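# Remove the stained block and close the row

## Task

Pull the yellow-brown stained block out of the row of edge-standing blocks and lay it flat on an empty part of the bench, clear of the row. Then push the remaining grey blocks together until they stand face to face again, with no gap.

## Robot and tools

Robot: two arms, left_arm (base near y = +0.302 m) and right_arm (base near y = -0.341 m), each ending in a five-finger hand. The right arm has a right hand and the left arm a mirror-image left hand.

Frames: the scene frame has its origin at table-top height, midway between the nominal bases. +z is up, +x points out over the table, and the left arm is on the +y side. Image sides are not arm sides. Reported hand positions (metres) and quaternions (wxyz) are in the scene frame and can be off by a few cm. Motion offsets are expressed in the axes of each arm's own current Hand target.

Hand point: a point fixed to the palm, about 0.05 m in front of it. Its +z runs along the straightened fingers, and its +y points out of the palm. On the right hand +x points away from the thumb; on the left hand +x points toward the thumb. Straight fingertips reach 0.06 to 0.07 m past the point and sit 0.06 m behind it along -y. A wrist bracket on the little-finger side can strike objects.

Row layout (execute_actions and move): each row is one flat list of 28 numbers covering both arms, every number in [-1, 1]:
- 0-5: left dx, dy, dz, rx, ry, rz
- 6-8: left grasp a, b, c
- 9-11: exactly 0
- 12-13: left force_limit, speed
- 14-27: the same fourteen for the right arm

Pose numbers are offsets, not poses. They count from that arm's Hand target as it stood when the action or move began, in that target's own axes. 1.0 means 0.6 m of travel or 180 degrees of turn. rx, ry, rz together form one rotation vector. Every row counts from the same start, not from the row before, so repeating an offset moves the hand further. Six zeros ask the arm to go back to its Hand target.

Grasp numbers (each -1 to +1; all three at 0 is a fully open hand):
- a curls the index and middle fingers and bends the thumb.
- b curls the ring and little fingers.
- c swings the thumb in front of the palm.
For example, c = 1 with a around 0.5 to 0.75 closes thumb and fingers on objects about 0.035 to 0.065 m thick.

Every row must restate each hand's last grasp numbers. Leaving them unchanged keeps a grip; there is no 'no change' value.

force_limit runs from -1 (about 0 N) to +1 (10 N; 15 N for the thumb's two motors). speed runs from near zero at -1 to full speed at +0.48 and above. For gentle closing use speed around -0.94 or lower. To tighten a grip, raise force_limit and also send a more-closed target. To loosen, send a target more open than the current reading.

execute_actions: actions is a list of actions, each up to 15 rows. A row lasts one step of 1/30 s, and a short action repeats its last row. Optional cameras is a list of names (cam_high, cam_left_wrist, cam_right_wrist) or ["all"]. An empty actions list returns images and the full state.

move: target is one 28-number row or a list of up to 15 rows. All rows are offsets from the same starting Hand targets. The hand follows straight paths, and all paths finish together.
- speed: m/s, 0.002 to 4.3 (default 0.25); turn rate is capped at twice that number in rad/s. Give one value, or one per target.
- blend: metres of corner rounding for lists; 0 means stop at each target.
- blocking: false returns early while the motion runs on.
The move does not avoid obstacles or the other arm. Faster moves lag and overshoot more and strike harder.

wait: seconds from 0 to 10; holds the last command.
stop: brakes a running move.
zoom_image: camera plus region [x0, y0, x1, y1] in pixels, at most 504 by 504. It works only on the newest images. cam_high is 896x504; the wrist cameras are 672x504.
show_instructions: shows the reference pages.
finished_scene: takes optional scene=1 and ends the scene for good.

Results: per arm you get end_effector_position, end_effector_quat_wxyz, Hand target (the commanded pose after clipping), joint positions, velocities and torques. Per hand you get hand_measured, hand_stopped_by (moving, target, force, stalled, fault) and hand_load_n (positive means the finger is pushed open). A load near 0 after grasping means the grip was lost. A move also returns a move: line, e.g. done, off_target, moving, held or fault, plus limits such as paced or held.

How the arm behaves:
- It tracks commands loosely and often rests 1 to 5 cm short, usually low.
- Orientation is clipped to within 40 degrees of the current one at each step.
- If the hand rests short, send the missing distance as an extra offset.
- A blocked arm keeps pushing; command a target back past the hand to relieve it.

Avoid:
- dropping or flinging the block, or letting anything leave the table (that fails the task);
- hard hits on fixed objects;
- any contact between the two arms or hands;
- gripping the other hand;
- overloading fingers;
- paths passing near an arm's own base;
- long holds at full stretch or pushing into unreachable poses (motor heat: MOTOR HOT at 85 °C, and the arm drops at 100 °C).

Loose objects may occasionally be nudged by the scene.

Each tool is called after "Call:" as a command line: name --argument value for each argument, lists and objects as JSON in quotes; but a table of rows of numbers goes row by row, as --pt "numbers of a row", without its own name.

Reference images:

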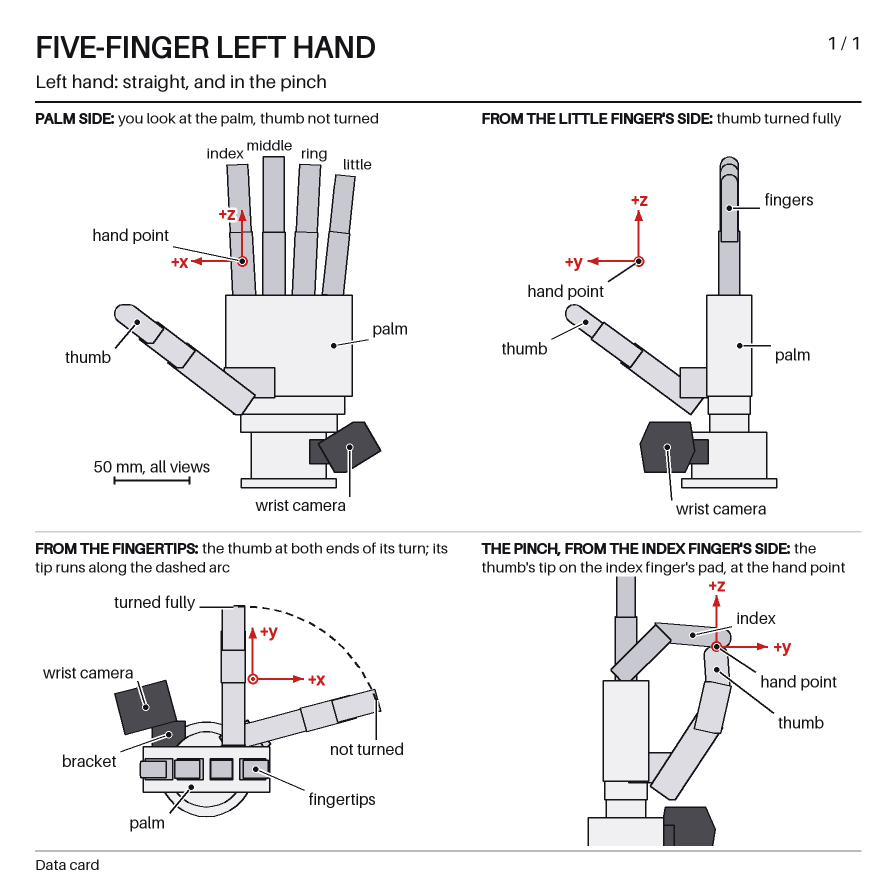

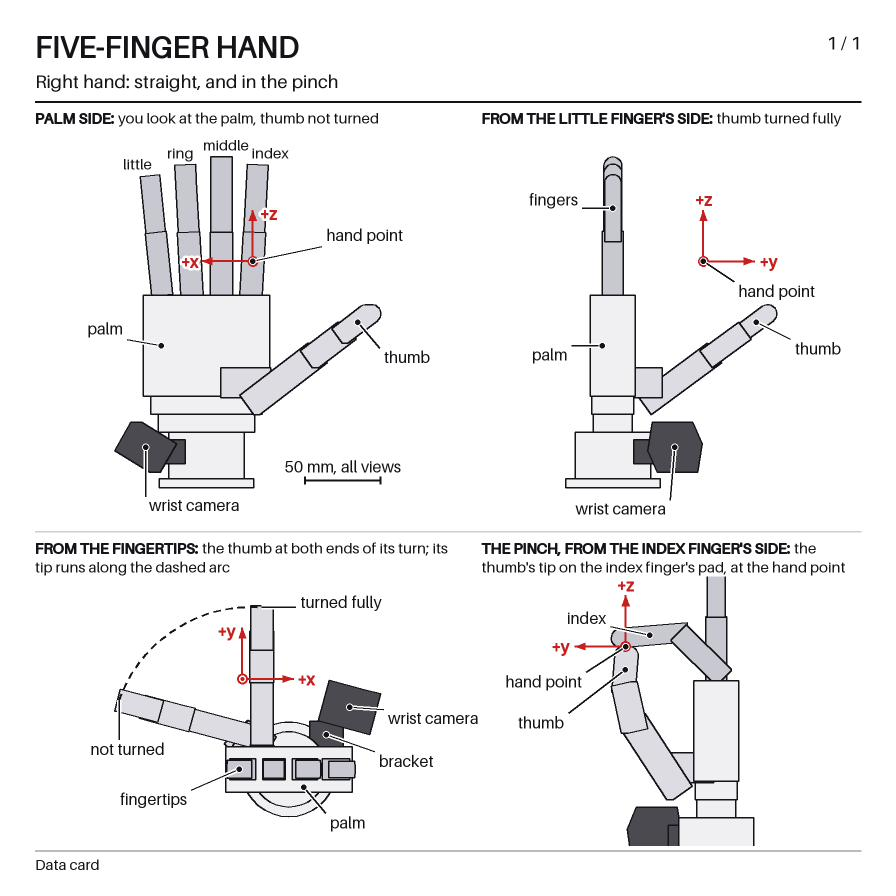

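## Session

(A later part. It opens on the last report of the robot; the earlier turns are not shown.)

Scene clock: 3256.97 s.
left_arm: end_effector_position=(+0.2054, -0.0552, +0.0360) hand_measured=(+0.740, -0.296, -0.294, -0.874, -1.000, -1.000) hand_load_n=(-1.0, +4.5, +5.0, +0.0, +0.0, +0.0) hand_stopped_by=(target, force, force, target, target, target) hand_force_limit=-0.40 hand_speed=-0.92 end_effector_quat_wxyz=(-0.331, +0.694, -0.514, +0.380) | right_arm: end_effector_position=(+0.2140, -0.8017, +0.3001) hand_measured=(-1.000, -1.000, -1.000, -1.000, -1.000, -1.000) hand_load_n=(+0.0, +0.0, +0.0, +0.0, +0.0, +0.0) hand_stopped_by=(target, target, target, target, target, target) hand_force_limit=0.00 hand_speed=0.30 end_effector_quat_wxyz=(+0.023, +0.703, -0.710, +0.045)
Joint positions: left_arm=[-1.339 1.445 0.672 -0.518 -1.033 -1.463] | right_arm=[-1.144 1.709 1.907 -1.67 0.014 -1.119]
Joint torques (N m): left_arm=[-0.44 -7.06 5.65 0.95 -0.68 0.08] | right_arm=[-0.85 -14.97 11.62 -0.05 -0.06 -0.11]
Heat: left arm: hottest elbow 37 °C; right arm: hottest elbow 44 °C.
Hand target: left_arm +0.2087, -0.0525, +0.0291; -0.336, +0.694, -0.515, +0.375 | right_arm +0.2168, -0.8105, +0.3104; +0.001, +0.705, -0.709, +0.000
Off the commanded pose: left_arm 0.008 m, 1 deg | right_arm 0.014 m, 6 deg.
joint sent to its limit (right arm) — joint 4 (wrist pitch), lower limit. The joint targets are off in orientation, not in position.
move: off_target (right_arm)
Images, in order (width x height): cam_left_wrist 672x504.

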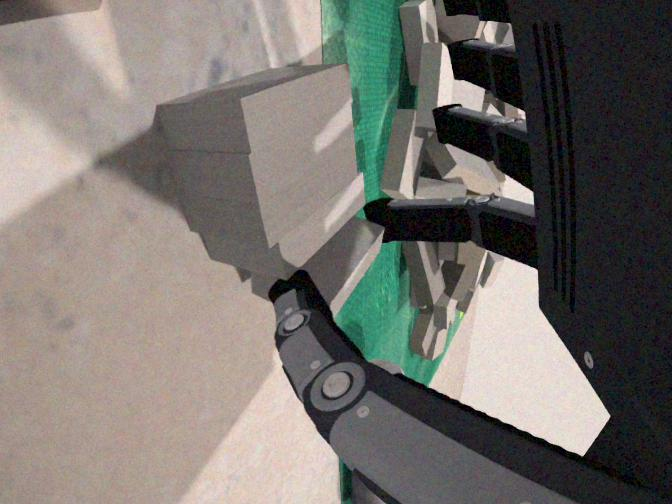

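Call:
move --target '[-0.0028, 0.0128, 0.0074, 0.0031, -0.0142, -0.0082, 0.253,-1,0.87,0,0,0,-0.4,-0.92, 0,0,0,0,0,0, 0,0,0,0,0,0,0,0.3]' --speed 0.05 --cameras '["cam_left_wrist"]'

Call:
zoom_image --camera "cam_left_wrist" --region '[150, 0, 450, 350]'

Scene clock: 3284.00 s.
left_arm: end_effector_position=(+0.2098, -0.0524, +0.0313) hand_measured=(+0.740, -0.296, -0.294, -0.874, -1.000, -1.000) hand_load_n=(-0.5, +4.5, +5.5, +0.0, +0.0, +0.0) hand_stopped_by=(target, force, force, target, target, target) hand_force_limit=-0.40 hand_speed=-0.92 end_effector_quat_wxyz=(-0.337, +0.711, -0.485, +0.382) | right_arm: end_effector_position=(+0.2140, -0.8017, +0.3001) hand_measured=(-1.000, -1.000, -1.000, -1.000, -1.000, -1.000) hand_load_n=(+0.0, +0.0, +0.0, +0.0, +0.0, +0.0) hand_stopped_by=(target, target, target, target, target, target) hand_force_limit=0.00 hand_speed=0.30 end_effector_quat_wxyz=(+0.023, +0.703, -0.710, +0.045)
Joint positions: left_arm=[-1.339 1.479 0.685 -0.564 -1.056 -1.575] | right_arm=[-1.144 1.709 1.907 -1.67 0.014 -1.119]
Joint torques (N m): left_arm=[-1.44 -6.12 6.93 -0.32 -0.37 0.07] | right_arm=[-0.79 -14.97 11.62 -0.06 -0.07 -0.11]
Heat: left arm: hottest elbow 36 °C; right arm: hottest elbow 44 °C.
Hand target: left_arm +0.2086, -0.0525, +0.0200; -0.346, +0.707, -0.497, +0.366 | right_arm +0.2168, -0.8105, +0.3104; +0.001, +0.705, -0.709, +0.000
Off the commanded pose: left_arm 0.011 m, 2 deg | right_arm 0.014 m, 6 deg.
joint sent to its limit (right arm) — joint 4 (wrist pitch), lower limit. The joint targets are off in orientation, not in position.
move: off_target (left_arm, right_arm)
Images, in order (width x height): cam_left_wrist 672x504.

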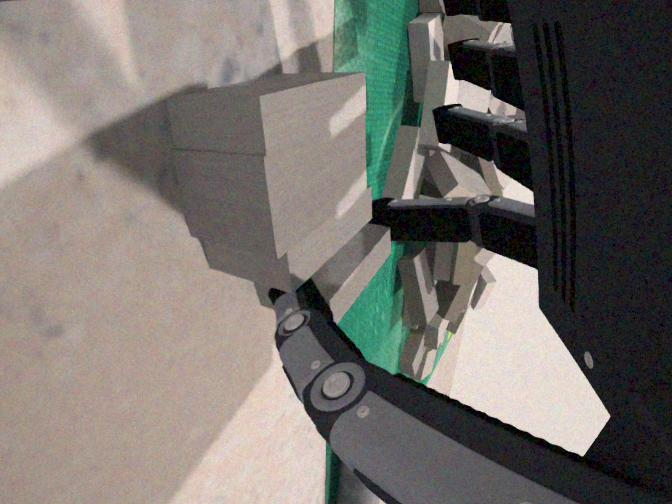

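Scaled by 1.440 from the camera's 672x504 image, which has a finer 960x720 frame.

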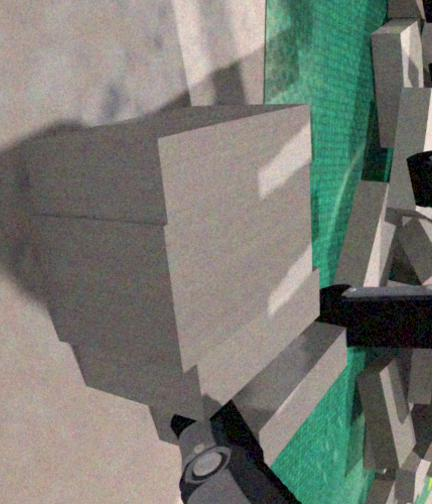

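Call:
move --target '[0.0107, -0.0132, -0.0207, -0.0029, 0.0142, 0.0082, 0.253,-1,0.87,0,0,0,-0.4,-0.92, 0,0,0,0,0,0, 0,0,0,0,0,0,0,0.3]' --speed 0.05 --cameras '["cam_left_wrist"]'

Call:
zoom_image --camera "cam_left_wrist" --region '[200, 100, 420, 320]'

Scene clock: 3310.20 s.
left_arm: end_effector_position=(+0.2071, -0.0516, +0.0321) hand_measured=(+0.740, -0.296, -0.294, -0.874, -1.000, -1.000) hand_load_n=(+0.0, +5.0, +6.0, -0.5, +0.0, +0.0) hand_stopped_by=(target, force, force, target, target, target) hand_force_limit=-0.40 hand_speed=-0.92 end_effector_quat_wxyz=(-0.342, +0.698, -0.507, +0.374) | right_arm: end_effector_position=(+0.2140, -0.8017, +0.3001) hand_measured=(-1.000, -1.000, -1.000, -1.000, -1.000, -1.000) hand_load_n=(+0.0, +0.5, +0.0, +0.0, +0.0, +0.0) hand_stopped_by=(target, target, target, target, target, target) hand_force_limit=0.00 hand_speed=0.30 end_effector_quat_wxyz=(+0.023, +0.703, -0.710, +0.045)
Joint positions: left_arm=[-1.34 1.467 0.685 -0.562 -1.048 -1.512] | right_arm=[-1.144 1.709 1.907 -1.67 0.014 -1.119]
Joint torques (N m): left_arm=[-1.85 -9.23 6.35 0.53 -0.4 0.21] | right_arm=[-0.85 -15.09 11.63 -0.03 -0.06 -0.11]
Heat: left arm: hottest elbow 35 °C; right arm: hottest elbow 44 °C.
Hand target: left_arm +0.2030, -0.0581, +0.0341; -0.336, +0.693, -0.515, +0.375 | right_arm +0.2168, -0.8105, +0.3104; +0.001, +0.705, -0.709, +0.000
Off the commanded pose: left_arm 0.008 m, 1 deg | right_arm 0.014 m, 6 deg.
joint sent to its limit (right arm) — joint 4 (wrist pitch), lower limit. The joint targets are off in orientation, not in position.
move: off_target (right_arm)
Images, in order (width x height): cam_left_wrist 672x504.

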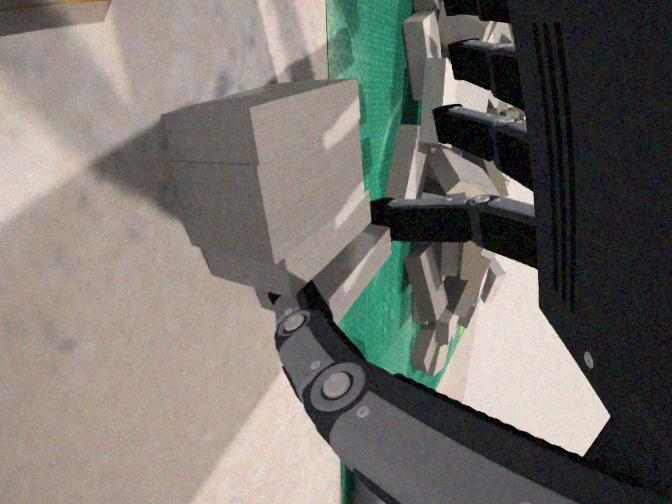

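Scaled by 2.291 from the camera's 672x504 image, which has a finer 960x720 frame.

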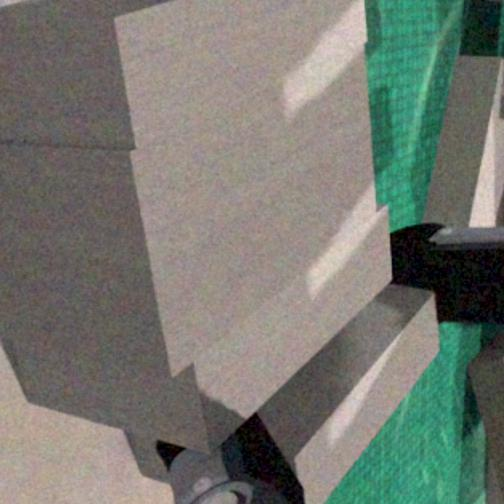

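Call:
move --target '[0.006, 0.0075, -0.0017, 0,0,0, 0.253,-1,0.87,0,0,0,-0.4,-0.92, 0,0,0,0,0,0, 0,0,0,0,0,0,0,0.3]' --speed 0.05 --cameras '["cam_left_wrist"]'

Call:
zoom_image --camera "cam_left_wrist" --region '[200, 100, 420, 320]'

Scene clock: 3334.23 s.
left_arm: end_effector_position=(+0.2048, -0.0530, +0.0321) hand_measured=(+0.740, -0.296, -0.294, -0.874, -1.000, -1.000) hand_load_n=(-1.0, +5.0, +6.0, +0.0, -0.5, +0.0) hand_stopped_by=(target, force, force, target, target, target) hand_force_limit=-0.40 hand_speed=-0.92 end_effector_quat_wxyz=(-0.341, +0.696, -0.509, +0.375) | right_arm: end_effector_position=(+0.2140, -0.8017, +0.3001) hand_measured=(-1.000, -1.000, -1.000, -1.000, -1.000, -1.000) hand_load_n=(+0.0, +0.0, +0.0, +0.0, +0.0, +0.0) hand_stopped_by=(target, target, target, target, target, target) hand_force_limit=0.00 hand_speed=0.30 end_effector_quat_wxyz=(+0.023, +0.703, -0.710, +0.045)
Joint positions: left_arm=[-1.347 1.467 0.685 -0.562 -1.048 -1.511] | right_arm=[-1.144 1.709 1.907 -1.67 0.014 -1.119]
Joint torques (N m): left_arm=[-2.43 -7.47 7.23 0.31 -0.45 0] | right_arm=[-0.85 -15.03 11.62 -0.05 -0.06 -0.11]
Heat: left arm: hottest elbow 35 °C; right arm: hottest elbow 44 °C.
Hand target: left_arm +0.2007, -0.0628, +0.0314; -0.336, +0.694, -0.515, +0.375 | right_arm +0.2168, -0.8105, +0.3104; +0.001, +0.705, -0.709, +0.000
Off the commanded pose: left_arm 0.011 m, 1 deg | right_arm 0.014 m, 6 deg.
joint sent to its limit (right arm) — joint 4 (wrist pitch), lower limit. The joint targets are off in orientation, not in position.
move: off_target (left_arm, right_arm)
Images, in order (width x height): cam_left_wrist 672x504.

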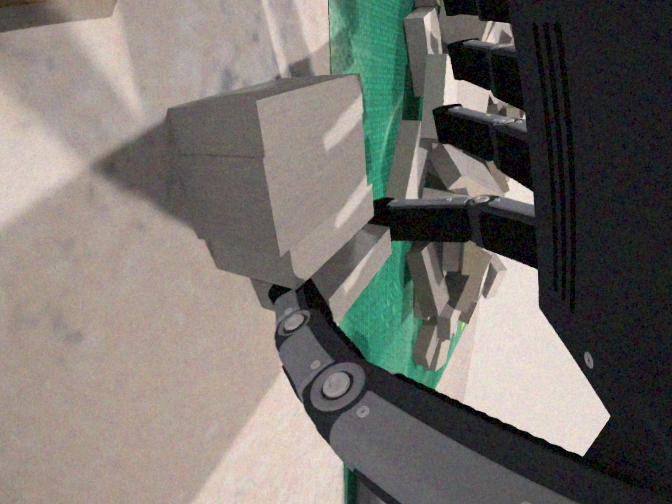

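Scaled by 2.291 from the camera's 672x504 image, which has a finer 960x720 frame.

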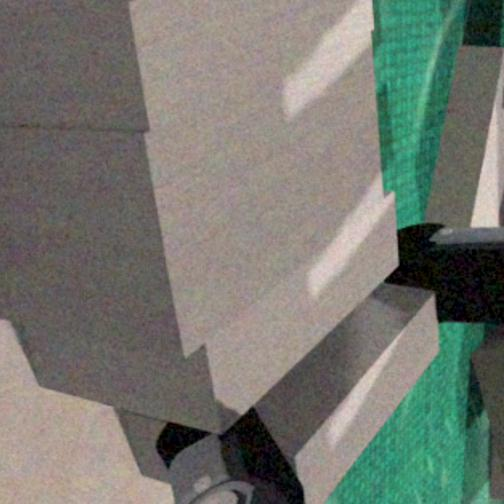

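Call:
move --target '[-0.0128, 0.0077, 0.0122, 0,0,0, 0.253,-1,0.87,0,0,0,-0.4,-0.92, 0,0,0,0,0,0, 0,0,0,0,0,0,0,0.3]' --speed 0.04 --cameras '["cam_left_wrist"]'

Call:
zoom_image --camera "cam_left_wrist" --region '[200, 100, 420, 320]'

Scene clock: 3343.10 s.
left_arm: end_effector_position=(+0.2051, -0.0577, +0.0321) hand_measured=(+0.740, -0.296, -0.294, -0.874, -1.000, -1.000) hand_load_n=(-1.0, +5.0, +5.5, +0.0, -0.5, +0.0) hand_stopped_by=(target, force, force, target, target, target) hand_force_limit=-0.40 hand_speed=-0.92 end_effector_quat_wxyz=(-0.333, +0.697, -0.507, +0.382) | right_arm: end_effector_position=(+0.2140, -0.8017, +0.3001) hand_measured=(-1.000, -1.000, -1.000, -1.000, -1.000, -1.000) hand_load_n=(+0.0, +0.0, +0.0, +0.0, +0.0, +0.0) hand_stopped_by=(target, target, target, target, target, target) hand_force_limit=0.00 hand_speed=0.30 end_effector_quat_wxyz=(+0.023, +0.703, -0.710, +0.045)
Joint positions: left_arm=[-1.347 1.467 0.679 -0.525 -1.044 -1.5] | right_arm=[-1.144 1.709 1.907 -1.67 0.014 -1.119]
Joint torques (N m): left_arm=[-1.08 -7.47 5.37 0.88 -0.49 0.1] | right_arm=[-0.85 -15.03 11.63 -0.03 -0.07 -0.11]
Heat: left arm: hottest elbow 35 °C; right arm: hottest elbow 44 °C.
Hand target: left_arm +0.2034, -0.0558, +0.0225; -0.336, +0.694, -0.515, +0.375 | right_arm +0.2168, -0.8105, +0.3104; +0.001, +0.705, -0.709, +0.000
Off the commanded pose: left_arm 0.010 m, 1 deg | right_arm 0.014 m, 6 deg.
joint sent to its limit (right arm) — joint 4 (wrist pitch), lower limit. The joint targets are off in orientation, not in position.
move: off_target (right_arm)
Images, in order (width x height): cam_left_wrist 672x504.

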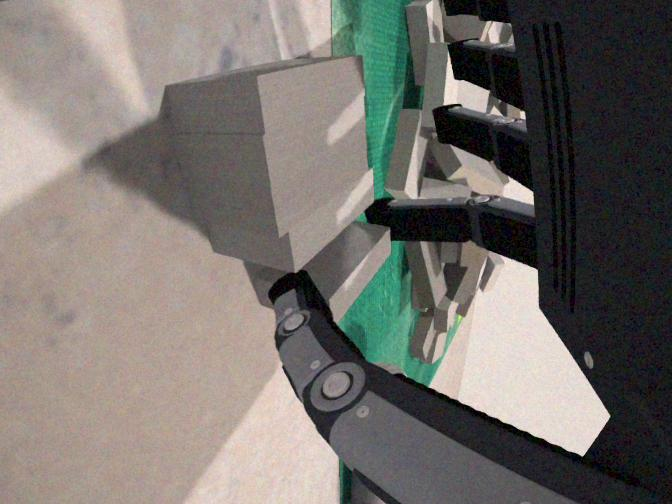

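Scaled by 2.291 from the camera's 672x504 image, which has a finer 960x720 frame.

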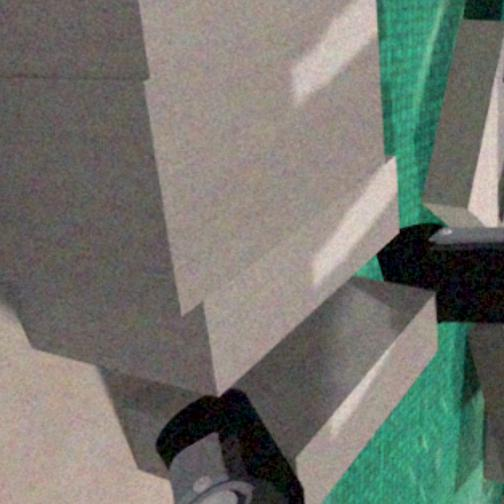

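Call:
move --target '[-0.0024, 0.0113, 0.0066, 0,0,0, 0.253,-1,0.87,0,0,0,-0.4,-0.92, 0,0,0,0,0,0, 0,0,0,0,0,0,0,0.3]' --speed 0.04 --cameras '["cam_left_wrist"]'

Call:
zoom_image --camera "cam_left_wrist" --region '[200, 100, 420, 320]'

Scene clock: 3350.50 s.
left_arm: end_effector_position=(+0.2065, -0.0605, +0.0314) hand_measured=(+0.740, -0.296, -0.294, -0.874, -1.000, -1.000) hand_load_n=(-0.5, +4.0, +6.0, +0.0, +0.0, +0.0) hand_stopped_by=(target, force, force, target, target, target) hand_force_limit=-0.40 hand_speed=-0.92 end_effector_quat_wxyz=(-0.330, +0.698, -0.502, +0.389) | right_arm: end_effector_position=(+0.2140, -0.8017, +0.3001) hand_measured=(-1.000, -1.000, -1.000, -1.000, -1.000, -1.000) hand_load_n=(+0.0, +0.0, +0.0, +0.0, +0.0, +0.0) hand_stopped_by=(target, target, target, target, target, target) hand_force_limit=0.00 hand_speed=0.30 end_effector_quat_wxyz=(+0.023, +0.703, -0.710, +0.045)
Joint positions: left_arm=[-1.347 1.473 0.675 -0.496 -1.049 -1.499] | right_arm=[-1.144 1.709 1.907 -1.67 0.014 -1.119]
Joint torques (N m): left_arm=[-1.44 -6.07 5.05 0.91 -0.33 0.1] | right_arm=[-0.85 -15.09 11.62 -0.03 -0.06 -0.11]
Heat: left arm: hottest elbow 35 °C; right arm: hottest elbow 44 °C.
Hand target: left_arm +0.2035, -0.0558, +0.0145; -0.336, +0.693, -0.515, +0.375 | right_arm +0.2168, -0.8105, +0.3104; +0.001, +0.705, -0.709, +0.000
Off the commanded pose: left_arm 0.018 m, 2 deg | right_arm 0.014 m, 6 deg.
joint sent to its limit (right arm) — joint 4 (wrist pitch), lower limit. The joint targets are off in orientation, not in position.
move: off_target (left_arm, right_arm)
Images, in order (width x height): cam_left_wrist 672x504.

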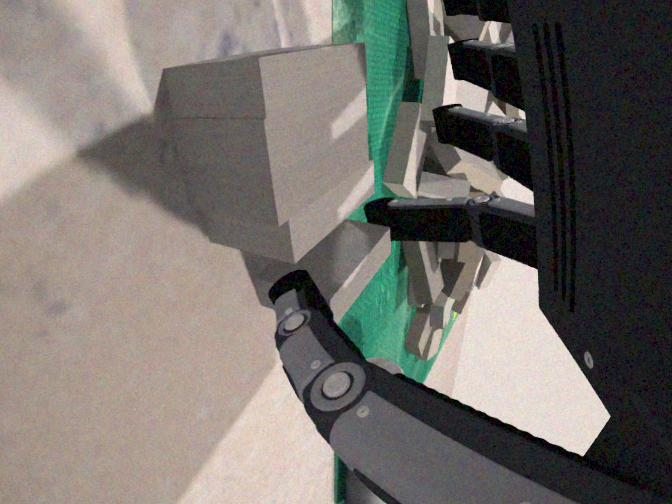

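Scaled by 2.291 from the camera's 672x504 image, which has a finer 960x720 frame.

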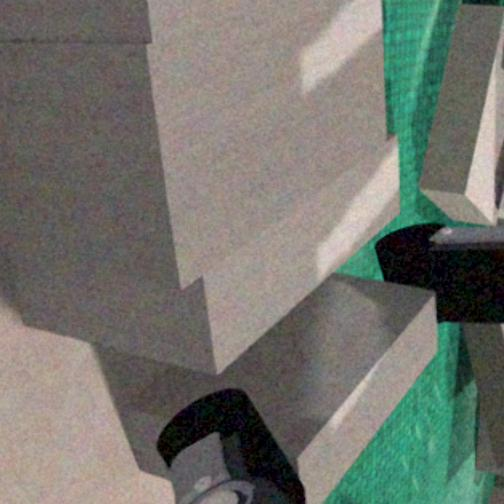

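Call:
move --pt "0.0115 -0.019 -0.0068 0 0 0 0.253 -1 0.87 0 0 0 -0.4 -0.92 0 0 0 0 0 0 0 0 0 0 0 0 0 0.3" --pt "0.0115 -0.019 -0.0068 0 0 0 0.2 -0.4 0.87 0 0 0 -0.4 -0.88 0 0 0 0 0 0 0 0 0 0 0 0 0 0.3" --speed 0.04

Call:
wait --seconds 1.0 --cameras '["cam_left_wrist"]'

Call:
zoom_image --camera "cam_left_wrist" --region '[200, 100, 420, 320]'

Scene clock: 3365.27 s.
left_arm: end_effector_position=(+0.2041, -0.0588, +0.0286) hand_measured=(+0.740, -0.426, -0.520, -0.830, -1.000, -1.000) hand_load_n=(+0.0, +0.0, +0.0, +0.0, +0.0, +0.0) hand_stopped_by=(target, target, target, target, target, target) hand_force_limit=-0.40 hand_speed=-0.88 end_effector_quat_wxyz=(-0.331, +0.695, -0.512, +0.381) | right_arm: end_effector_position=(+0.2140, -0.8017, +0.3001) hand_measured=(-1.000, -1.000, -1.000, -1.000, -1.000, -1.000) hand_load_n=(+0.0, -0.5, +0.0, +0.0, +0.0, +0.0) hand_stopped_by=(target, target, target, target, target, target) hand_force_limit=0.00 hand_speed=0.30 end_effector_quat_wxyz=(+0.023, +0.703, -0.710, +0.045)
Joint positions: left_arm=[-1.347 1.473 0.675 -0.504 -1.038 -1.482] | right_arm=[-1.144 1.709 1.907 -1.67 0.014 -1.119]
Joint torques (N m): left_arm=[-0.73 -7.94 6.93 -0.12 -0.65 0.05] | right_arm=[-0.79 -15.03 11.64 -0.05 -0.07 -0.11]
Heat: left arm: hottest elbow 34 °C; right arm: hottest elbow 44 °C.
Hand target: left_arm +0.2065, -0.0601, +0.0275; -0.336, +0.694, -0.515, +0.375 | right_arm +0.2168, -0.8105, +0.3104; +0.001, +0.705, -0.709, +0.000
Off the commanded pose: left_arm 0.003 m, 1 deg | right_arm 0.014 m, 6 deg.
joint sent to its limit (right arm) — joint 4 (wrist pitch), lower limit. The joint targets are off in orientation, not in position.
move: off_target (right_arm)

Scene clock: 3366.27 s.
left_arm: end_effector_position=(+0.2041, -0.0588, +0.0286) hand_measured=(+0.740, -0.426, -0.520, -0.830, -1.000, -1.000) hand_load_n=(+0.0, +0.5, +0.0, +0.0, +0.0, +0.0) hand_stopped_by=(target, target, target, target, target, target) hand_force_limit=-0.40 hand_speed=-0.88 end_effector_quat_wxyz=(-0.331, +0.695, -0.512, +0.381) | right_arm: end_effector_position=(+0.2140, -0.8017, +0.3001) hand_measured=(-1.000, -1.000, -1.000, -1.000, -1.000, -1.000) hand_load_n=(+0.0, +0.0, +0.0, +0.0, +0.0, +0.0) hand_stopped_by=(target, target, target, target, target, target) hand_force_limit=0.00 hand_speed=0.30 end_effector_quat_wxyz=(+0.023, +0.703, -0.710, +0.045)
Joint positions: left_arm=[-1.347 1.473 0.675 -0.504 -1.038 -1.482] | right_arm=[-1.144 1.709 1.907 -1.67 0.014 -1.119]
Joint torques (N m): left_arm=[-1.2 -7.71 6.86 0.06 -0.64 0.09] | right_arm=[-0.91 -15.03 11.63 -0.05 -0.07 -0.11]
Heat: left arm: hottest elbow 34 °C; right arm: hottest elbow 45 °C.
Hand target: left_arm +0.2065, -0.0600, +0.0275; -0.336, +0.693, -0.515, +0.375 | right_arm +0.2168, -0.8105, +0.3104; +0.001, +0.705, -0.709, +0.000
Off the commanded pose: left_arm 0.003 m, 1 deg | right_arm 0.014 m, 6 deg.
wait: 1.00 s; at rest by 0.17 s
Images, in order (width x height): cam_left_wrist 672x504.

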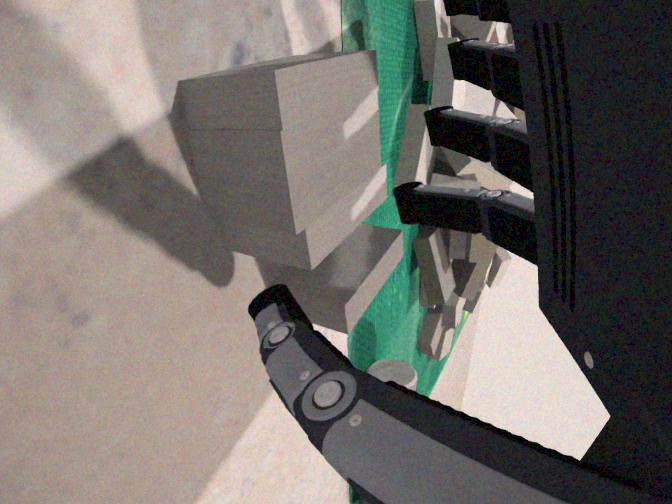

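Scaled by 2.291 from the camera's 672x504 image, which has a finer 960x720 frame.

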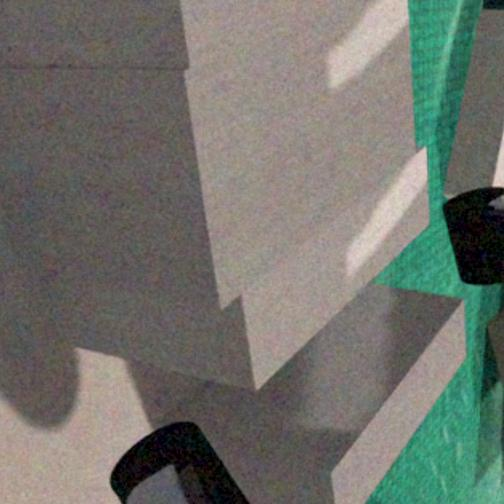

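Call:
move --pt "0.027 -0.1275 -0.074 0 0 0 0.2 -0.4 0.87 0 0 0 -0.4 -0.88 0 0 0 0 0 0 0 0 0 0 0 0 0 0.3" --pt "-0.223 -0.186 -0.168 0 0 0 0.2 -0.4 0.87 0 0 0 -0.4 -0.88 0 0 0 0 0 0 0 0 0 0 0 0 0 0.3" --speed '[0.06, 0.2]' --cameras '["cam_left_wrist", "cam_high"]'

Scene clock: 3397.20 s.
left_arm: end_effector_position=(+0.1471, +0.0912, +0.1461) hand_measured=(+0.740, -0.426, -0.520, -0.830, -1.000, -1.000) hand_load_n=(-0.5, +0.0, +0.0, +0.0, +0.0, +0.0) hand_stopped_by=(target, target, target, target, target, target) hand_force_limit=-0.40 hand_speed=-0.88 end_effector_quat_wxyz=(-0.336, +0.695, -0.514, +0.374) | right_arm: end_effector_position=(+0.2140, -0.8017, +0.3001) hand_measured=(-1.000, -1.000, -1.000, -1.000, -1.000, -1.000) hand_load_n=(+0.0, +0.0, +0.0, +0.0, +0.0, +0.0) hand_stopped_by=(target, target, target, target, target, target) hand_force_limit=0.00 hand_speed=0.30 end_effector_quat_wxyz=(+0.023, +0.703, -0.710, +0.045)
Joint positions: left_arm=[-1.458 0.805 0.571 -1.284 -1.053 -1.713] | right_arm=[-1.144 1.709 1.907 -1.67 0.014 -1.119]
Joint torques (N m): left_arm=[-1.9 -0.97 8.54 -0.38 -0.82 -0.1] | right_arm=[-0.85 -15.03 11.62 -0.03 -0.06 -0.11]
Heat: left arm: hottest elbow 35 °C; right arm: hottest elbow 45 °C.
Hand target: left_arm +0.1457, +0.0886, +0.1490; -0.336, +0.693, -0.516, +0.375 | right_arm +0.2168, -0.8105, +0.3104; +0.001, +0.705, -0.709, +0.000
Off the commanded pose: left_arm 0.004 m, 0 deg | right_arm 0.014 m, 6 deg.
joint sent to its limit (right arm) — joint 4 (wrist pitch), lower limit. The joint targets are off in orientation, not in position.
move: off_target (right_arm)
Images, in order (width x height): cam_high 896x504, cam_left_wrist 672x504.

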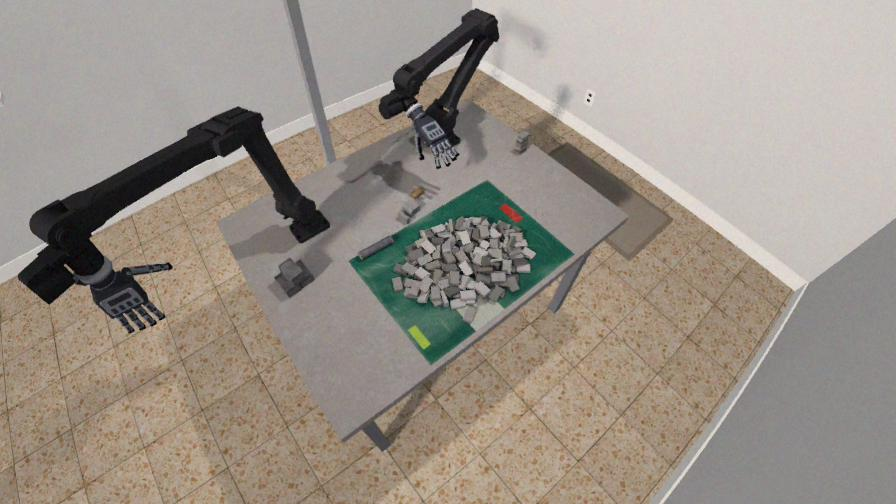

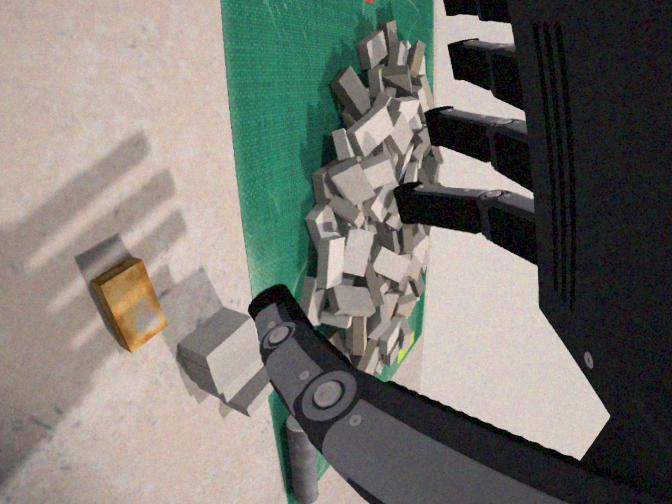

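Call:
move --target '[0,0,0,0,0,0, 0.2,-0.4,0.87,0,0,0,-0.4,-0.88, -0.683,-0.168,0.017,0,0,-0.233, 0,0,0,0,0,0,0,0.3]' --speed 0.3

Scene clock: 3411.23 s.
left_arm: end_effector_position=(+0.1472, +0.0912, +0.1462) hand_measured=(+0.740, -0.426, -0.520, -0.830, -1.000, -1.000) hand_load_n=(-0.5, +0.0, +0.0, +0.0, +0.0, +0.0) hand_stopped_by=(target, target, target, target, target, target) hand_force_limit=-0.40 hand_speed=-0.88 end_effector_quat_wxyz=(-0.336, +0.695, -0.514, +0.374) | right_arm: end_effector_position=(+0.3194, -0.4067, +0.2967) hand_measured=(-1.000, -1.000, -1.000, -1.000, -1.000, -1.000) hand_load_n=(+0.0, +0.0, +0.0, +0.0, +0.0, +0.0) hand_stopped_by=(target, target, target, target, target, target) hand_force_limit=0.00 hand_speed=0.30 end_effector_quat_wxyz=(-0.005, +0.911, -0.411, +0.029)
Joint positions: left_arm=[-1.458 0.805 0.571 -1.285 -1.053 -1.714] | right_arm=[-0.152 1.207 1.363 -1.668 0.007 -0.86]
Joint torques (N m): left_arm=[-2.26 -1.03 8.47 -0.36 -0.85 -0.11] | right_arm=[0.44 -7.71 8.79 -0.18 -0.11 0.15]
Heat: left arm: hottest elbow 36 °C; right arm: hottest elbow 44 °C.
Hand target: left_arm +0.1458, +0.0886, +0.1490; -0.336, +0.694, -0.515, +0.375 | right_arm +0.3198, -0.4012, +0.2996; +0.001, +0.912, -0.410, +0.000
Off the commanded pose: left_arm 0.004 m, 0 deg | right_arm 0.006 m, 3 deg.
joint sent to its limit (right arm) — joint 4 (wrist pitch), lower limit. The joint targets are off in orientation, not in position.
move: off_target (right_arm)

Call:
move --target '[0,0,0,0,0,0, 0.2,-0.4,0.87,0,0,0,-0.4,-0.88, -0.41,-0.2185,0.1,0,0,-0.241, 0,0,0,0,0,0,0,0.3]' --speed 0.25 --cameras '["cam_right_wrist"]'

Scene clock: 3418.73 s.
left_arm: end_effector_position=(+0.1472, +0.0912, +0.1462) hand_measured=(+0.740, -0.426, -0.520, -0.830, -1.000, -1.000) hand_load_n=(+0.0, +0.0, +0.0, +0.0, +0.0, +0.0) hand_stopped_by=(target, target, target, target, target, target) hand_force_limit=-0.40 hand_speed=-0.88 end_effector_quat_wxyz=(-0.336, +0.695, -0.514, +0.374) | right_arm: end_effector_position=(+0.2472, -0.1445, +0.2305) hand_measured=(-1.000, -1.000, -1.000, -1.000, -1.000, -1.000) hand_load_n=(+0.0, +0.0, +0.0, +0.0, +0.0, +0.0) hand_stopped_by=(target, target, target, target, target, target) hand_force_limit=0.00 hand_speed=0.30 end_effector_quat_wxyz=(+0.016, +0.999, -0.044, -0.015)
Joint positions: left_arm=[-1.458 0.805 0.571 -1.285 -1.053 -1.714] | right_arm=[0.802 1.28 1.235 -1.569 -0.002 -0.666]
Joint torques (N m): left_arm=[-1.96 -0.91 8.43 -0.31 -0.84 -0.11] | right_arm=[0.26 -8.41 11.21 0.54 -0.05 0.19]
Heat: left arm: hottest elbow 36 °C; right arm: hottest elbow 43 °C.
Hand target: left_arm +0.1458, +0.0886, +0.1490; -0.336, +0.694, -0.515, +0.375 | right_arm +0.2542, -0.1303, +0.2395; +0.000, +0.999, -0.044, -0.001
Off the commanded pose: left_arm 0.004 m, 0 deg | right_arm 0.018 m, 2 deg.
move: off_target (right_arm)
Images, in order (width x height): cam_right_wrist 672x504.

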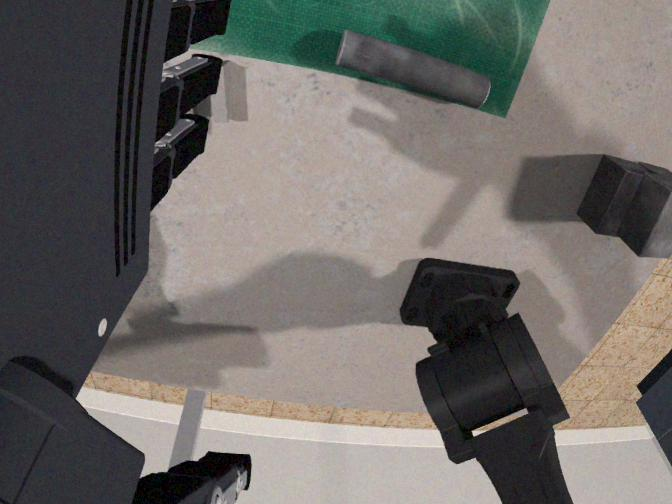

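Call:
move --target '[0,0,0,0,0,0, 0.2,-0.4,0.87,0,0,0,-0.4,-0.88, 0.002,-0.1257,0.0167,0,0,0, 0,0,0,0,0,0,0,0.3]' --speed 0.2 --cameras '["cam_right_wrist"]'

Call:
zoom_image --camera "cam_right_wrist" --region '[150, 60, 390, 260]'

Scene clock: 3426.50 s.
left_arm: end_effector_position=(+0.1472, +0.0912, +0.1462) hand_measured=(+0.740, -0.426, -0.520, -0.830, -1.000, -1.000) hand_load_n=(+0.0, +0.0, +0.0, +0.0, +0.0, +0.0) hand_stopped_by=(target, target, target, target, target, target) hand_force_limit=-0.40 hand_speed=-0.88 end_effector_quat_wxyz=(-0.336, +0.695, -0.514, +0.374) | right_arm: end_effector_position=(+0.2567, -0.0710, +0.2199) hand_measured=(-1.000, -1.000, -1.000, -1.000, -1.000, -1.000) hand_load_n=(+0.0, +0.0, +0.0, +0.0, +0.0, +0.0) hand_stopped_by=(target, target, target, target, target, target) hand_force_limit=0.00 hand_speed=0.30 end_effector_quat_wxyz=(+0.016, +0.999, -0.044, -0.013)
Joint positions: left_arm=[-1.458 0.805 0.571 -1.285 -1.053 -1.714] | right_arm=[0.907 1.443 1.365 -1.533 -0.004 -0.561]
Joint torques (N m): left_arm=[-2.26 -0.79 8.44 -0.46 -0.84 -0.11] | right_arm=[0.26 -10.81 11.51 0.32 0.02 0.21]
Heat: left arm: hottest elbow 36 °C; right arm: hottest elbow 43 °C.
Hand target: left_arm +0.1458, +0.0886, +0.1490; -0.336, +0.694, -0.515, +0.375 | right_arm +0.2620, -0.0553, +0.2294; +0.000, +0.999, -0.044, -0.001
Off the commanded pose: left_arm 0.004 m, 0 deg | right_arm 0.019 m, 2 deg.
move: off_target (right_arm)
Images, in order (width x height): cam_right_wrist 672x504.

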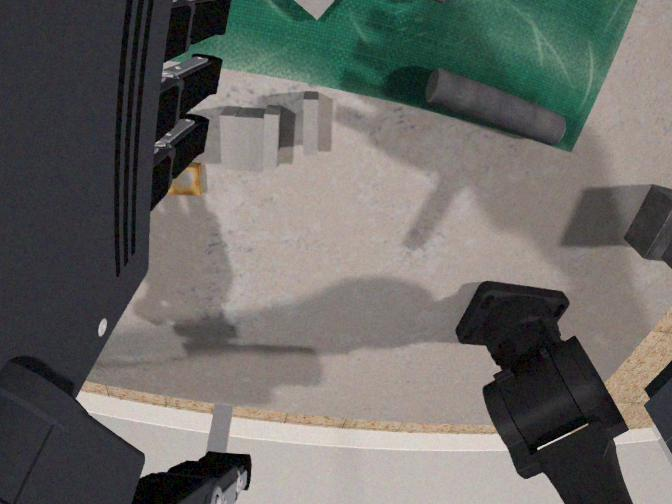

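Scaled by 2.100 from the camera's 672x504 image, which has a finer 960x720 frame.

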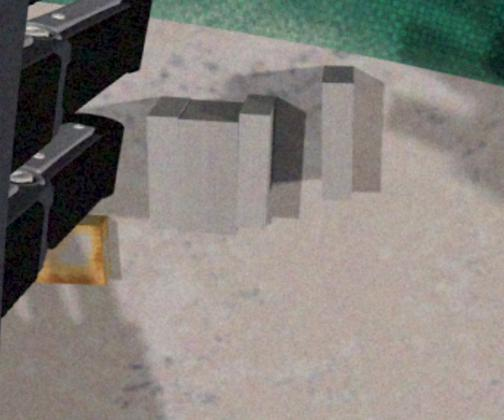

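Call:
move --pt "0 0 0 0 0 0 0.2 -0.4 0.87 0 0 0 -0.4 -0.88 0.0373 0.139 0.1917 0 0 0 0 0 0 0 0 0 0 0.3" --pt "0 0 0 0 0 0 0.2 -0.4 0.87 0 0 0 -0.4 -0.88 0.0373 0.139 0.23 0 0 0 0.1 1 -1 0 0 0 0 0.3" --speed 0.2 --cameras '["cam_right_wrist"]'

Call:
zoom_image --camera "cam_right_wrist" --region '[100, 0, 400, 300]'

Scene clock: 3457.97 s.
left_arm: end_effector_position=(+0.1472, +0.0912, +0.1462) hand_measured=(+0.740, -0.426, -0.520, -0.830, -1.000, -1.000) hand_load_n=(+0.0, +0.0, -0.5, +0.0, +0.0, +0.0) hand_stopped_by=(target, target, target, target, target, target) hand_force_limit=-0.40 hand_speed=-0.88 end_effector_quat_wxyz=(-0.336, +0.695, -0.514, +0.374) | right_arm: end_effector_position=(+0.2712, -0.1381, +0.0958) hand_measured=(-1.000, -1.000, -1.000, -0.400, +0.914, +0.990) hand_load_n=(+0.0, +0.0, +0.0, +0.0, +0.0, +0.0) hand_stopped_by=(target, target, target, target, target, target) hand_force_limit=0.00 hand_speed=0.30 end_effector_quat_wxyz=(+0.001, +0.999, -0.041, +0.000)
Joint positions: left_arm=[-1.458 0.805 0.571 -1.285 -1.053 -1.714] | right_arm=[0.769 1.387 0.979 -1.164 0.001 -0.705]
Joint torques (N m): left_arm=[-1.96 -1.03 8.59 -0.4 -0.83 -0.12] | right_arm=[-2.14 -9.23 7.5 0.64 -0.14 -0.1]
Heat: left arm: hottest elbow 37 °C; right arm: hottest elbow 40 °C.
Hand target: left_arm +0.1458, +0.0886, +0.1490; -0.336, +0.694, -0.515, +0.375 | right_arm +0.2768, -0.1405, +0.0914; +0.000, +0.999, -0.044, -0.001
Off the commanded pose: left_arm 0.004 m, 0 deg | right_arm 0.007 m, 0 deg.
move: done
Images, in order (width x height): cam_right_wrist 672x504.

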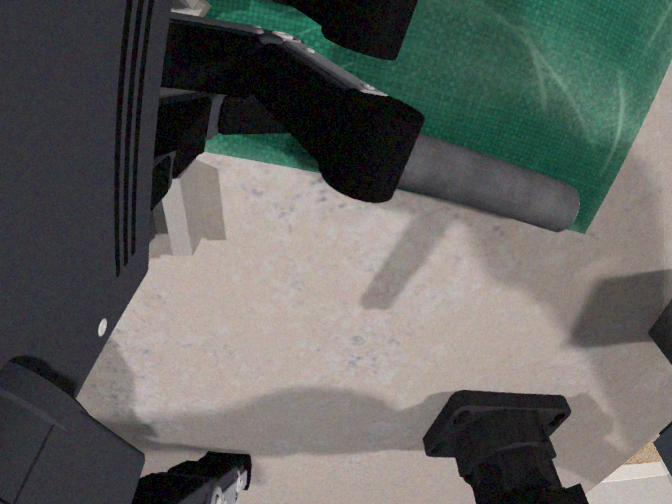

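Scaled by 1.680 from the camera's 672x504 image, which has a finer 960x720 frame.

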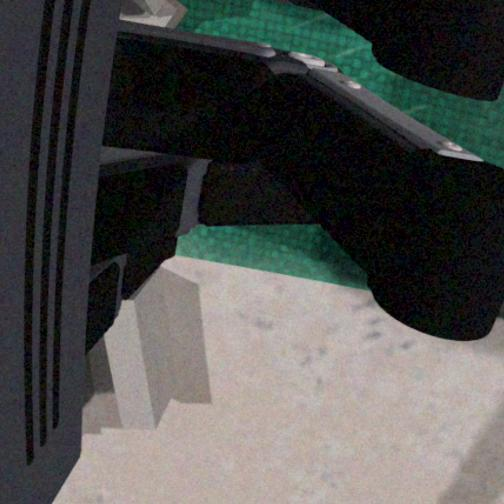

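Call:
move --target '[0,0,0,0,0,0, 0.2,-0.4,0.87,0,0,0,-0.4,-0.88, -0.0037,-0.0165,0.039,0,0,0, 0.1,1,-1,0,0,0,0,0.3]' --speed 0.12 --cameras '["cam_right_wrist"]'

Call:
zoom_image --camera "cam_right_wrist" --region '[100, 50, 400, 350]'

Scene clock: 3466.50 s.
left_arm: end_effector_position=(+0.1472, +0.0912, +0.1462) hand_measured=(+0.740, -0.426, -0.520, -0.830, -1.000, -1.000) hand_load_n=(+0.0, +0.0, +0.0, +0.0, +0.0, +0.0) hand_stopped_by=(target, target, target, target, target, target) hand_force_limit=-0.40 hand_speed=-0.88 end_effector_quat_wxyz=(-0.336, +0.695, -0.514, +0.374) | right_arm: end_effector_position=(+0.2756, -0.1337, +0.0724) hand_measured=(-1.000, -1.000, -1.000, -0.400, +0.914, +0.990) hand_load_n=(+0.0, +0.0, +0.0, +0.0, +0.0, +0.0) hand_stopped_by=(target, target, target, target, target, target) hand_force_limit=0.00 hand_speed=0.30 end_effector_quat_wxyz=(+0.001, +0.999, -0.041, +0.000)
Joint positions: left_arm=[-1.458 0.805 0.571 -1.285 -1.053 -1.714] | right_arm=[0.769 1.432 0.957 -1.097 0.001 -0.705]
Joint torques (N m): left_arm=[-1.79 -1.08 8.54 -0.31 -0.83 -0.1] | right_arm=[-0.5 -9.64 7.3 0.76 -0.14 0.15]
Heat: left arm: hottest elbow 37 °C; right arm: hottest elbow 40 °C.
Hand target: left_arm +0.1458, +0.0886, +0.1490; -0.336, +0.694, -0.515, +0.375 | right_arm +0.2754, -0.1304, +0.0680; +0.000, +0.999, -0.044, -0.001
Off the commanded pose: left_arm 0.004 m, 0 deg | right_arm 0.005 m, 0 deg.
move: done
Images, in order (width x height): cam_right_wrist 672x504.

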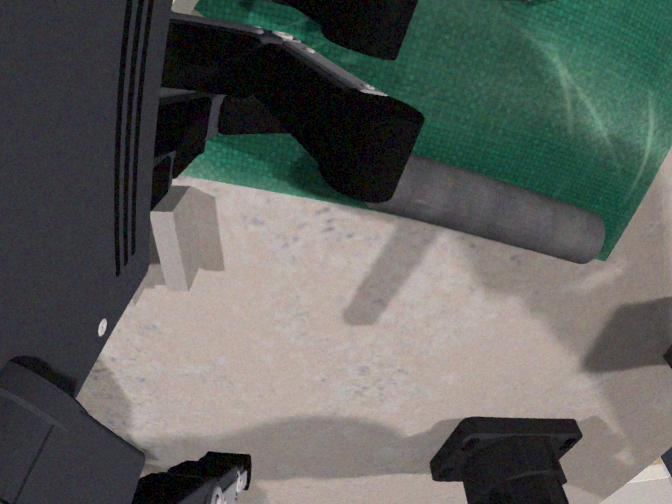

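Scaled by 1.680 from the camera's 672x504 image, which has a finer 960x720 frame.

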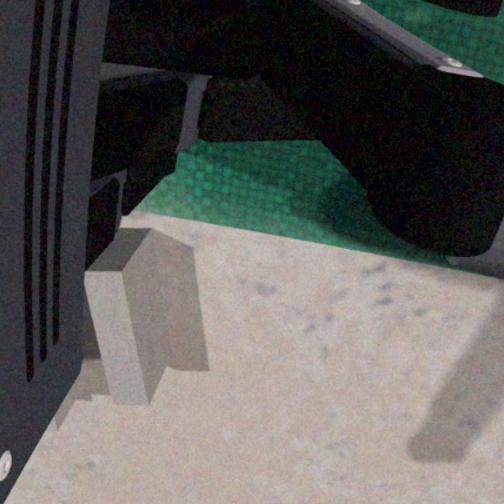

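Call:
move --target '[0,0,0,0,0,0, 0.2,-0.4,0.87,0,0,0,-0.4,-0.88, -0.0565,0.005,0,0,0,0, 0.1,1,-1,0,0,0,0,0.3]' --speed 0.06 --cameras '["cam_right_wrist","cam_left_wrist"]'

Call:
zoom_image --camera "cam_left_wrist" --region '[80, 250, 330, 450]'

Scene clock: 3473.90 s.
left_arm: end_effector_position=(+0.1472, +0.0912, +0.1462) hand_measured=(+0.740, -0.426, -0.520, -0.830, -1.000, -1.000) hand_load_n=(+0.0, +0.0, +0.0, +0.0, +0.0, +0.0) hand_stopped_by=(target, target, target, target, target, target) hand_force_limit=-0.40 hand_speed=-0.88 end_effector_quat_wxyz=(-0.336, +0.695, -0.514, +0.374) | right_arm: end_effector_position=(+0.2438, -0.1365, +0.0666) hand_measured=(-1.000, -1.000, -1.000, -0.400, +0.914, +0.990) hand_load_n=(+0.0, +0.0, +0.0, +0.0, +0.0, +0.0) hand_stopped_by=(target, target, target, target, target, target) hand_force_limit=0.00 hand_speed=0.30 end_effector_quat_wxyz=(+0.008, +0.999, -0.046, -0.007)
Joint positions: left_arm=[-1.458 0.805 0.571 -1.285 -1.053 -1.714] | right_arm=[0.825 1.394 0.898 -1.096 -0.001 -0.64]
Joint torques (N m): left_arm=[-2.08 -0.67 8.5 -0.29 -0.83 -0.12] | right_arm=[0.5 -10.75 7.1 0.64 -0.09 0.16]
Heat: left arm: hottest elbow 37 °C; right arm: hottest elbow 39 °C.
Hand target: left_arm +0.1458, +0.0886, +0.1490; -0.336, +0.694, -0.515, +0.375 | right_arm +0.2414, -0.1304, +0.0681; +0.000, +0.999, -0.043, -0.001
Off the commanded pose: left_arm 0.004 m, 0 deg | right_arm 0.007 m, 1 deg.
move: done
Images, in order (width x height): cam_left_wrist 672x504, cam_right_wrist 672x504.

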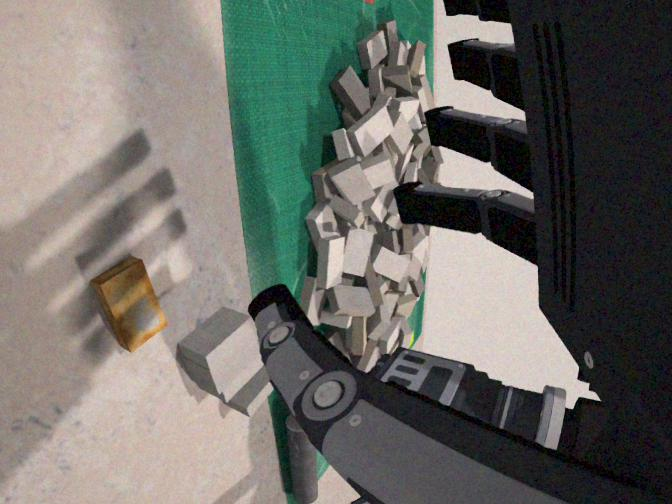

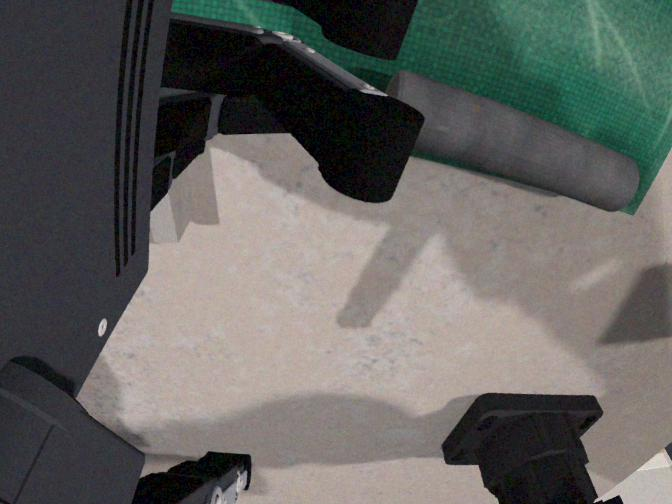

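Scaled by 2.016 from the camera's 672x504 image, which has a finer 960x720 frame.

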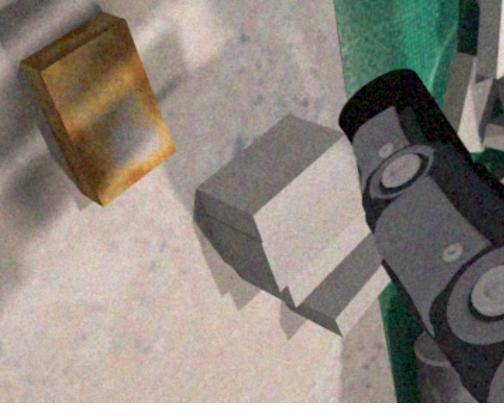

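Call:
move --pt "0 0 0 0 0 0 0.2 -0.4 0.87 0 0 0 -0.4 -0.88 0.0242 -0.0022 -0.0067 0 0 0 0.1 1 -1 0 0 0 0 0.3" --pt "0 0 0 0 0 0 0.2 -0.4 0.87 0 0 0 -0.4 -0.88 0.0308 0.0735 -0.0067 0 0 0 0.1 1 -1 0 0 0 0 0.3" --pt "0 0 0 0 0 0 0.2 -0.4 0.87 0 0 0 -0.4 -0.88 -0.0422 0.08 -0.0067 0 0 0 0.1 1 -1 0 0 0 0 0.3" --speed 0.12 --blend '[0.0,0.01,0]' --cameras '["cam_right_wrist"]'

Call:
zoom_image --camera "cam_right_wrist" --region '[100, 50, 400, 350]'

Scene clock: 3492.57 s.
left_arm: end_effector_position=(+0.1472, +0.0912, +0.1462) hand_measured=(+0.740, -0.426, -0.520, -0.830, -1.000, -1.000) hand_load_n=(+0.0, +0.0, +0.0, -0.5, +0.0, +0.0) hand_stopped_by=(target, target, target, target, target, target) hand_force_limit=-0.40 hand_speed=-0.88 end_effector_quat_wxyz=(-0.336, +0.695, -0.514, +0.374) | right_arm: end_effector_position=(+0.2174, -0.1763, +0.0698) hand_measured=(-1.000, -1.000, -1.000, -0.400, +0.914, +0.990) hand_load_n=(+0.0, -0.5, +0.0, +0.0, +0.0, +0.0) hand_stopped_by=(target, target, target, target, target, target) hand_force_limit=0.00 hand_speed=0.30 end_effector_quat_wxyz=(-0.002, +0.999, -0.046, -0.001)
Joint positions: left_arm=[-1.458 0.805 0.571 -1.285 -1.053 -1.714] | right_arm=[0.799 1.242 0.772 -1.099 -0.004 -0.665]
Joint torques (N m): left_arm=[-2.08 -0.91 8.54 -0.42 -0.82 -0.13] | right_arm=[0.5 -8.41 7.16 -0.4 0.1 0.17]
Heat: left arm: hottest elbow 38 °C; right arm: hottest elbow 39 °C.
Hand target: left_arm +0.1458, +0.0886, +0.1490; -0.336, +0.694, -0.515, +0.375 | right_arm +0.2120, -0.1761, +0.0722; +0.000, +0.999, -0.044, -0.001
Off the commanded pose: left_arm 0.004 m, 0 deg | right_arm 0.006 m, 0 deg.
move: done
Images, in order (width x height): cam_right_wrist 672x504.

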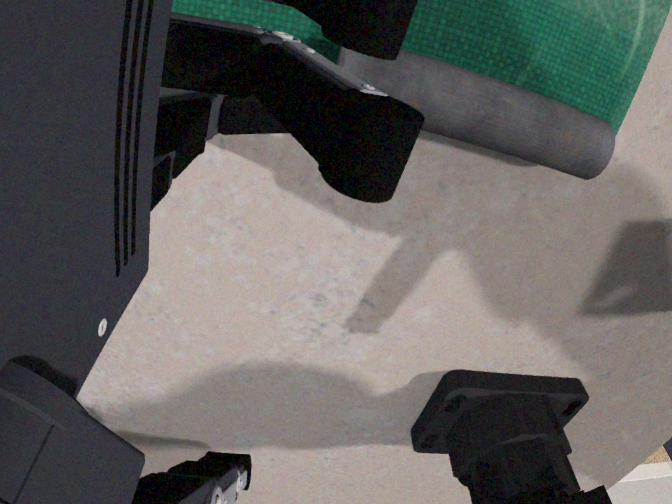

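Scaled by 1.680 from the camera's 672x504 image, which has a finer 960x720 frame.

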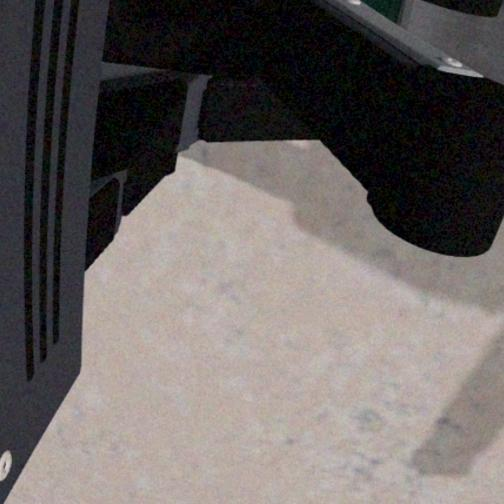

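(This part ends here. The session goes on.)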